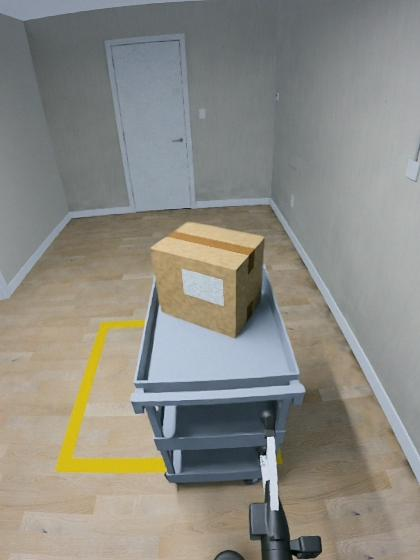

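>>> move:
  r1: {"base":{"translate_m":0.155,"strafe_m":0.06},"pace":"slow","contact_limits":{"translate_m":0.3}}
  blocking: false

>>> wait:
  seconds: 4
  cameras: ["r1_head_camera"]

>>> move:
  r1: {"joints":{"gripper_m":-0.03}}
  blocking: false

>>> wait:
  seconds: 2

Scene clock: 1482.87 s.
move: r1 moving
r1.base_odometry: x=+0.896 y=-0.520 heading=+1.270
r1.turned_by_wheels: +0.000
r1.turned_by_imu: +0.000
r1.base_tilt: forward=-1.6 right=+1.3
r1.lidar_m: 0.52 0.56 1.94 1.80 0.99 0.67 0.61 0.61 0.84 0.93 1.00 0.58
r1.base_status: translate_m moving; strafe_m moving
r1.joint_positions: lift_m=+0.685 arm_m=+0.000 wrist_yaw_rad=+0.000 wrist_pitch_rad=+0.002 wrist_roll_rad=+1.570 gripper_m=+0.120
r1.joint_status: not commanded
r1.measured_speeds: translate_m=+0.048 strafe_m=+0.019 rotate_rad=+0.000 lift_m=+0.000 arm_m=+0.000 wrist_yaw_rad=+0.000 wrist_pitch_rad=+0.000 wrist_roll_rad=+0.000
r1.motor_effort: lift_m=+19(19) arm_m=+4(4) wheel_0=+5(5) wheel_1=+6(6) wheel_2=-5(6)
r1.servo_current: wrist_yaw_rad=46(65) wrist_pitch_rad=39(46) wrist_roll_rad=39(52) gripper_m=39(46)
r1.contact_limits: translate_m 0.3
r1.hand_pose: x=+0.4593 y=-0.0874 z=+0.8625 quat_wxyz=(+0.708, +0.707, +0.001, -0.001) (m; r1's base frame)
r1.wrist_depth_mm: - - - - - 1499 1205 / - - - - - 1708 1229 / - - - - - 1499 399 / - - - 741 - - - / - - 640 591 - - - / - - 609 319 194 197 - / - - 683 145 - - -
r2.base_odometry: x=-2.148 y=-1.812 heading=-2.104
r2.turned_by_wheels: +0.000
r2.turned_by_imu: +0.000
r2.base_tilt: forward=-0.7 right=+0.0
r2.lidar_m: 0.74 0.39 2.79 3.45 4.12 4.61 2.45 1.52 1.35 1.35 1.33 1.20
r2.base_status: not commanded
r2.joint_positions: lift_m=+0.870 arm_m=+0.010 wrist_yaw_rad=+0.973 wrist_pitch_rad=+0.003 wrist_roll_rad=+0.001 gripper_m=-0.029
r2.joint_status: not commanded
r2.measured_speeds: all 0
r2.motor_effort: lift_m=+19(19) arm_m=-4(4) wheel_0=+27(28) wheel_1=+0(1) wheel_2=+5(6)
r2.servo_current: wrist_yaw_rad=143(150) wrist_pitch_rad=39(46) wrist_roll_rad=39(52) gripper_m=104(104)
r2.contact_limits: strafe_m 0.7
r2.hand_pose: x=+0.4155 y=+0.1892 z=+1.0473 quat_wxyz=(+0.884, +0.000, +0.001, +0.468) (m; r2's base frame)
r2.wrist_depth_mm: - 221 227 255 278 309 343 / - 220 228 257 278 310 345 / - 221 229 257 279 312 345 / - 224 229 258 281 310 345 / - 224 230 168 282 315 349 / - 223 178 176 273 317 351 / - 224 231 - 276 329 355
pictures: none

Scene clock: 1485.23 s.
earlier move: r1 done
r1.base_odometry: x=+0.886 y=-0.368 heading=+1.270
r1.turned_by_wheels: +0.000
r1.turned_by_imu: +0.000
r1.base_tilt: forward=-1.6 right=+1.3
r1.lidar_m: 0.38 0.39 1.87 1.77 1.17 0.82 0.76 0.78 1.04 1.00 1.04 0.41
r1.base_status: done
r1.joint_positions: lift_m=+0.685 arm_m=+0.000 wrist_yaw_rad=+0.000 wrist_pitch_rad=+0.002 wrist_roll_rad=+1.570 gripper_m=+0.120
r1.joint_status: not commanded
r1.measured_speeds: all 0
r1.motor_effort: lift_m=+19(20) arm_m=+4(4) wheel_0=+3(7) wheel_1=+4(7) wheel_2=-1(7)
r1.servo_current: wrist_yaw_rad=52(72) wrist_pitch_rad=39(52) wrist_roll_rad=52(72) gripper_m=39(52)
r1.contact_limits: translate_m 0.3
r1.hand_pose: x=+0.4593 y=-0.0874 z=+0.8625 quat_wxyz=(+0.708, +0.707, +0.001, -0.001) (m; r1's base frame)
r1.wrist_depth_mm: - - - - 243 251 252 / - - - 242 243 1499 1118 / - - - 240 238 1618 - / - - 564 236 238 - - / - 466 466 176 236 - - / - 477 484 174 232 196 - / - 564 539 145 231 - -
r2.base_odometry: x=-2.148 y=-1.812 heading=-2.104
r2.turned_by_wheels: +0.000
r2.turned_by_imu: +0.000
r2.base_tilt: forward=-0.7 right=+0.0
r2.lidar_m: 0.72 0.35 2.74 3.41 4.13 4.61 2.47 1.51 1.35 1.36 1.35 1.20
r2.base_status: not commanded
r2.joint_positions: lift_m=+0.870 arm_m=+0.010 wrist_yaw_rad=+0.973 wrist_pitch_rad=+0.003 wrist_roll_rad=+0.001 gripper_m=-0.029
r2.joint_status: not commanded
r2.measured_speeds: all 0
r2.on_its_own: wrist_yaw_rad is at rest, and its servo_current (130 mA) is outside its rest range (0 to 104 mA)
r2.motor_effort: lift_m=+19(19) arm_m=-4(4) wheel_0=+27(28) wheel_1=+1(1) wheel_2=+6(6)
r2.servo_current: wrist_yaw_rad=130(156) wrist_pitch_rad=39(46) wrist_roll_rad=59(59) gripper_m=98(104)
r2.contact_limits: strafe_m 0.7
r2.hand_pose: x=+0.4155 y=+0.1892 z=+1.0473 quat_wxyz=(+0.884, +0.000, +0.001, +0.468) (m; r2's base frame)
r2.wrist_depth_mm: - 220 226 257 278 309 343 / - 221 228 257 279 310 343 / - 221 229 257 279 312 343 / - 223 230 258 282 312 349 / - 224 228 167 282 314 347 / - 223 178 177 274 315 351 / - 223 231 - 276 329 353
wait: 2.37 of 4 s (r1 has come to rest)
pictures: r1_head_camera
Images, in order (width x height): r1_head_camera 420x560.

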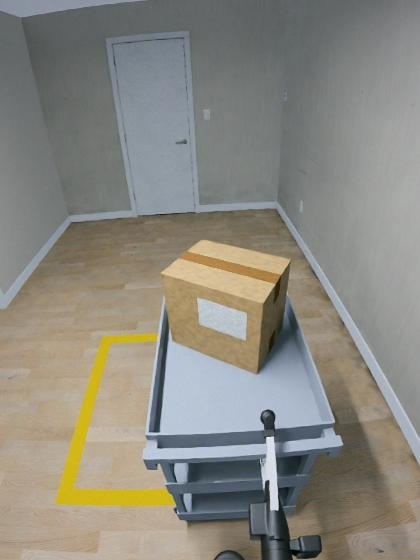

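Scene clock: 1485.73 s.
move: r1 moving
r1.base_odometry: x=+0.886 y=-0.368 heading=+1.270
r1.turned_by_wheels: +0.000
r1.turned_by_imu: +0.000
r1.base_tilt: forward=-1.6 right=+1.3
r1.lidar_m: 0.38 0.41 1.90 1.77 1.20 0.81 0.75 0.76 1.03 0.99 1.03 0.44
r1.base_status: not commanded
r1.joint_positions: lift_m=+0.685 arm_m=+0.000 wrist_yaw_rad=+0.000 wrist_pitch_rad=+0.002 wrist_roll_rad=+1.570 gripper_m=+0.106
r1.joint_status: gripper_m moving
r1.measured_speeds: all 0
r1.motor_effort: lift_m=+19(20) arm_m=+4(4) wheel_0=+2(3) wheel_1=+4(4) wheel_2=-1(1)
r1.servo_current: wrist_yaw_rad=39(65) wrist_pitch_rad=39(46) wrist_roll_rad=39(59) gripper_m=104(104)
r1.contact_limits: translate_m 0.3
r1.hand_pose: x=+0.4593 y=-0.0874 z=+0.8625 quat_wxyz=(+0.708, +0.707, +0.001, -0.001) (m; r1's base frame)
r1.wrist_depth_mm: - - - - 245 251 1138 / - - - 180 243 1499 1118 / - - - 239 239 1708 - / - - 564 237 238 - - / - 466 459 177 236 - - / - 488 477 175 213 - - / - - 539 138 232 - -
r2.base_odometry: x=-2.148 y=-1.812 heading=-2.104
r2.turned_by_wheels: +0.000
r2.turned_by_imu: +0.000
r2.base_tilt: forward=-0.7 right=+0.0
r2.lidar_m: 0.75 0.37 2.80 3.44 4.08 4.61 2.46 1.51 1.35 1.37 1.35 1.20
r2.base_status: not commanded
r2.joint_positions: lift_m=+0.870 arm_m=+0.010 wrist_yaw_rad=+0.973 wrist_pitch_rad=+0.003 wrist_roll_rad=+0.001 gripper_m=-0.029
r2.joint_status: not commanded
r2.measured_speeds: all 0
r2.motor_effort: lift_m=+19(19) arm_m=-3(4) wheel_0=+27(28) wheel_1=+1(1) wheel_2=+5(6)
r2.servo_current: wrist_yaw_rad=137(143) wrist_pitch_rad=39(46) wrist_roll_rad=52(52) gripper_m=85(98)
r2.contact_limits: strafe_m 0.7
r2.hand_pose: x=+0.4155 y=+0.1892 z=+1.0473 quat_wxyz=(+0.884, +0.000, +0.001, +0.468) (m; r2's base frame)
r2.wrist_depth_mm: - 220 227 255 277 309 343 / - 220 228 257 278 310 345 / - 220 229 258 278 312 347 / - 224 229 258 281 314 345 / - 225 230 168 282 314 347 / - 222 178 177 274 315 351 / - 224 230 - 276 327 353
pictures: none

Scene clock: 1487.47 s.
earlier move: r1 done
r1.base_odometry: x=+0.886 y=-0.367 heading=+1.270
r1.turned_by_wheels: +0.000
r1.turned_by_imu: +0.000
r1.base_tilt: forward=-1.5 right=+1.2
r1.lidar_m: 0.37 0.40 1.91 1.76 1.19 0.81 0.76 0.77 1.04 0.98 1.03 0.45
r1.base_status: not commanded
r1.joint_positions: lift_m=+0.685 arm_m=+0.000 wrist_yaw_rad=+0.000 wrist_pitch_rad=+0.009 wrist_roll_rad=+1.570 gripper_m=-0.029
r1.joint_status: all done
r1.measured_speeds: all 0
r1.motor_effort: lift_m=+19(20) arm_m=-4(4) wheel_0=+1(3) wheel_1=+2(4) wheel_2=+1(2)
r1.servo_current: wrist_yaw_rad=52(65) wrist_pitch_rad=59(72) wrist_roll_rad=52(65) gripper_m=78(195)
r1.contact_limits: translate_m 0.3
r1.hand_pose: x=+0.4593 y=-0.0875 z=+0.8607 quat_wxyz=(+0.707, +0.707, +0.003, -0.003) (m; r1's base frame)
r1.wrist_depth_mm: - - - 175 238 246 249 / - - - 236 236 1430 466 / - - - 174 235 1661 - / - - 539 173 235 - - / - 462 462 173 234 - - / - - 206 194 182 - - / - 517 539 144 230 - -
r2.base_odometry: x=-2.148 y=-1.812 heading=-2.104
r2.turned_by_wheels: +0.000
r2.turned_by_imu: +0.000
r2.base_tilt: forward=-0.7 right=+0.0
r2.lidar_m: 0.72 0.38 2.78 3.43 4.11 4.59 2.45 1.51 1.35 1.36 1.35 1.18
r2.base_status: not commanded
r2.joint_positions: lift_m=+0.870 arm_m=+0.010 wrist_yaw_rad=+0.973 wrist_pitch_rad=+0.003 wrist_roll_rad=+0.001 gripper_m=-0.029
r2.joint_status: not commanded
r2.measured_speeds: all 0
r2.on_its_own: wrist_yaw_rad is at rest, and its servo_current (137 mA) is outside its rest range (0 to 104 mA)
r2.motor_effort: lift_m=+19(19) arm_m=-4(4) wheel_0=+27(28) wheel_1=+1(1) wheel_2=+5(6)
r2.servo_current: wrist_yaw_rad=137(150) wrist_pitch_rad=46(46) wrist_roll_rad=52(59) gripper_m=91(98)
r2.contact_limits: strafe_m 0.7
r2.hand_pose: x=+0.4155 y=+0.1892 z=+1.0473 quat_wxyz=(+0.884, +0.000, +0.001, +0.468) (m; r2's base frame)
r2.wrist_depth_mm: - 220 227 256 278 310 343 / - 220 227 255 279 309 345 / - 220 229 257 279 310 345 / - 224 229 258 281 312 347 / - 224 229 167 281 314 347 / - 221 178 177 274 315 351 / - 223 231 - 276 329 355
wait: 1.73 of 2 s (r1 has come to rest)
pictures: none

>>> move:
  r1: {"base":{"translate_m":0.28,"strafe_m":0.03},"pace":"slow","contact_limits":{"translate_m":0.5}}
  blocking: false

>>> wait:
  seconds: 6
  cameras: ["r1_head_camera"]

Scene clock: 1491.60 s.
move: r1 moving
r1.base_odometry: x=+0.888 y=-0.355 heading=+1.270
r1.turned_by_wheels: +0.001
r1.turned_by_imu: +0.000
r1.base_tilt: forward=-1.6 right=+1.3
r1.lidar_m: 0.37 0.38 1.89 1.77 1.22 0.82 0.75 0.80 1.03 0.99 1.02 0.42
r1.base_status: translate_m moving; strafe_m moving
r1.joint_positions: lift_m=+0.685 arm_m=+0.000 wrist_yaw_rad=+0.000 wrist_pitch_rad=+0.009 wrist_roll_rad=+1.570 gripper_m=-0.029
r1.joint_status: not commanded
r1.measured_speeds: translate_m=+0.052 strafe_m=+0.004 rotate_rad=+0.002 lift_m=+0.000 arm_m=+0.000 wrist_yaw_rad=+0.000 wrist_pitch_rad=+0.000 wrist_roll_rad=+0.000
r1.motor_effort: lift_m=+19(19) arm_m=+4(4) wheel_0=+9(11) wheel_1=+6(8) wheel_2=-6(8)
r1.servo_current: wrist_yaw_rad=33(65) wrist_pitch_rad=52(65) wrist_roll_rad=39(65) gripper_m=65(72)
r1.contact_limits: translate_m 0.5
r1.hand_pose: x=+0.4592 y=-0.0875 z=+0.8607 quat_wxyz=(+0.707, +0.707, +0.003, -0.003) (m; r1's base frame)
r1.wrist_depth_mm: - - - 177 242 248 1098 / - - - 176 238 1464 1078 / - - - 236 237 1661 - / - - 564 232 234 - - / - 466 462 170 231 - - / - 492 211 169 183 - - / - - 183 131 226 135 -
r2.base_odometry: x=-2.148 y=-1.812 heading=-2.104
r2.turned_by_wheels: +0.000
r2.turned_by_imu: +0.000
r2.base_tilt: forward=-0.7 right=+0.0
r2.lidar_m: 0.74 0.37 2.80 3.41 4.15 4.59 2.43 1.51 1.33 1.36 1.37 1.19
r2.base_status: not commanded
r2.joint_positions: lift_m=+0.870 arm_m=+0.010 wrist_yaw_rad=+0.973 wrist_pitch_rad=+0.003 wrist_roll_rad=+0.001 gripper_m=-0.029
r2.joint_status: not commanded
r2.measured_speeds: all 0
r2.motor_effort: lift_m=+19(19) arm_m=-4(4) wheel_0=+27(28) wheel_1=+1(1) wheel_2=+6(6)
r2.servo_current: wrist_yaw_rad=137(137) wrist_pitch_rad=39(46) wrist_roll_rad=46(59) gripper_m=98(98)
r2.contact_limits: strafe_m 0.7
r2.hand_pose: x=+0.4155 y=+0.1892 z=+1.0473 quat_wxyz=(+0.884, +0.000, +0.001, +0.468) (m; r2's base frame)
r2.wrist_depth_mm: - 220 226 255 278 309 343 / - 220 227 257 278 309 343 / - 221 229 257 279 310 343 / - 224 229 258 282 312 347 / - 224 229 167 283 314 349 / - 223 178 177 274 317 351 / - 223 230 - 277 329 353
pictures: none

Scene clock: 1495.20 s.
earlier move: r1 done
r1.base_odometry: x=+0.940 y=-0.091 heading=+1.270
r1.turned_by_wheels: -0.001
r1.turned_by_imu: -0.002
r1.base_tilt: forward=-1.6 right=+1.3
r1.lidar_m: 0.35 0.34 1.89 1.76 1.63 1.12 1.01 1.07 1.08 1.00 1.04 0.43
r1.base_status: done
r1.joint_positions: lift_m=+0.685 arm_m=+0.000 wrist_yaw_rad=-0.005 wrist_pitch_rad=+0.009 wrist_roll_rad=+1.570 gripper_m=-0.029
r1.joint_status: not commanded
r1.measured_speeds: all 0
r1.motor_effort: lift_m=+19(20) arm_m=+4(4) wheel_0=+1(11) wheel_1=+2(8) wheel_2=-4(14)
r1.servo_current: wrist_yaw_rad=46(72) wrist_pitch_rad=52(65) wrist_roll_rad=46(65) gripper_m=52(72)
r1.contact_limits: translate_m 0.5
r1.hand_pose: x=+0.4588 y=-0.0888 z=+0.8607 quat_wxyz=(+0.707, +0.707, +0.001, -0.005) (m; r1's base frame)
r1.wrist_depth_mm: - - - 201 - 1576 1182 / - - - 256 264 274 274 / - - - 249 251 1661 1255 / - - - 241 243 1808 - / - - 517 176 236 - - / - 449 442 171 181 - - / - 466 473 133 220 127 -
r2.base_odometry: x=-2.148 y=-1.812 heading=-2.104
r2.turned_by_wheels: +0.000
r2.turned_by_imu: +0.001
r2.base_tilt: forward=-0.7 right=+0.0
r2.lidar_m: 0.75 0.37 2.77 3.43 4.12 4.60 2.49 1.51 1.34 1.36 1.36 1.18
r2.base_status: not commanded
r2.joint_positions: lift_m=+0.870 arm_m=+0.010 wrist_yaw_rad=+0.973 wrist_pitch_rad=+0.003 wrist_roll_rad=+0.001 gripper_m=-0.029
r2.joint_status: not commanded
r2.measured_speeds: all 0
r2.on_its_own: wrist_yaw_rad is at rest, and its servo_current (137 mA) is outside its rest range (0 to 104 mA)
r2.motor_effort: lift_m=+19(19) arm_m=-4(4) wheel_0=+27(28) wheel_1=+1(1) wheel_2=+6(6)
r2.servo_current: wrist_yaw_rad=137(150) wrist_pitch_rad=46(52) wrist_roll_rad=46(59) gripper_m=98(104)
r2.contact_limits: strafe_m 0.7
r2.hand_pose: x=+0.4155 y=+0.1892 z=+1.0473 quat_wxyz=(+0.884, +0.000, +0.001, +0.468) (m; r2's base frame)
r2.wrist_depth_mm: - 221 227 256 278 310 343 / - 220 228 257 279 309 345 / - 220 229 257 279 310 345 / - 224 229 259 281 312 345 / - 225 229 168 282 314 349 / - 222 177 177 274 315 351 / - 224 231 - 274 327 353
wait: 3.60 of 6 s (r1 has come to rest)
pictures: r1_head_camera
Images, in order (width x height): r1_head_camera 420x560.

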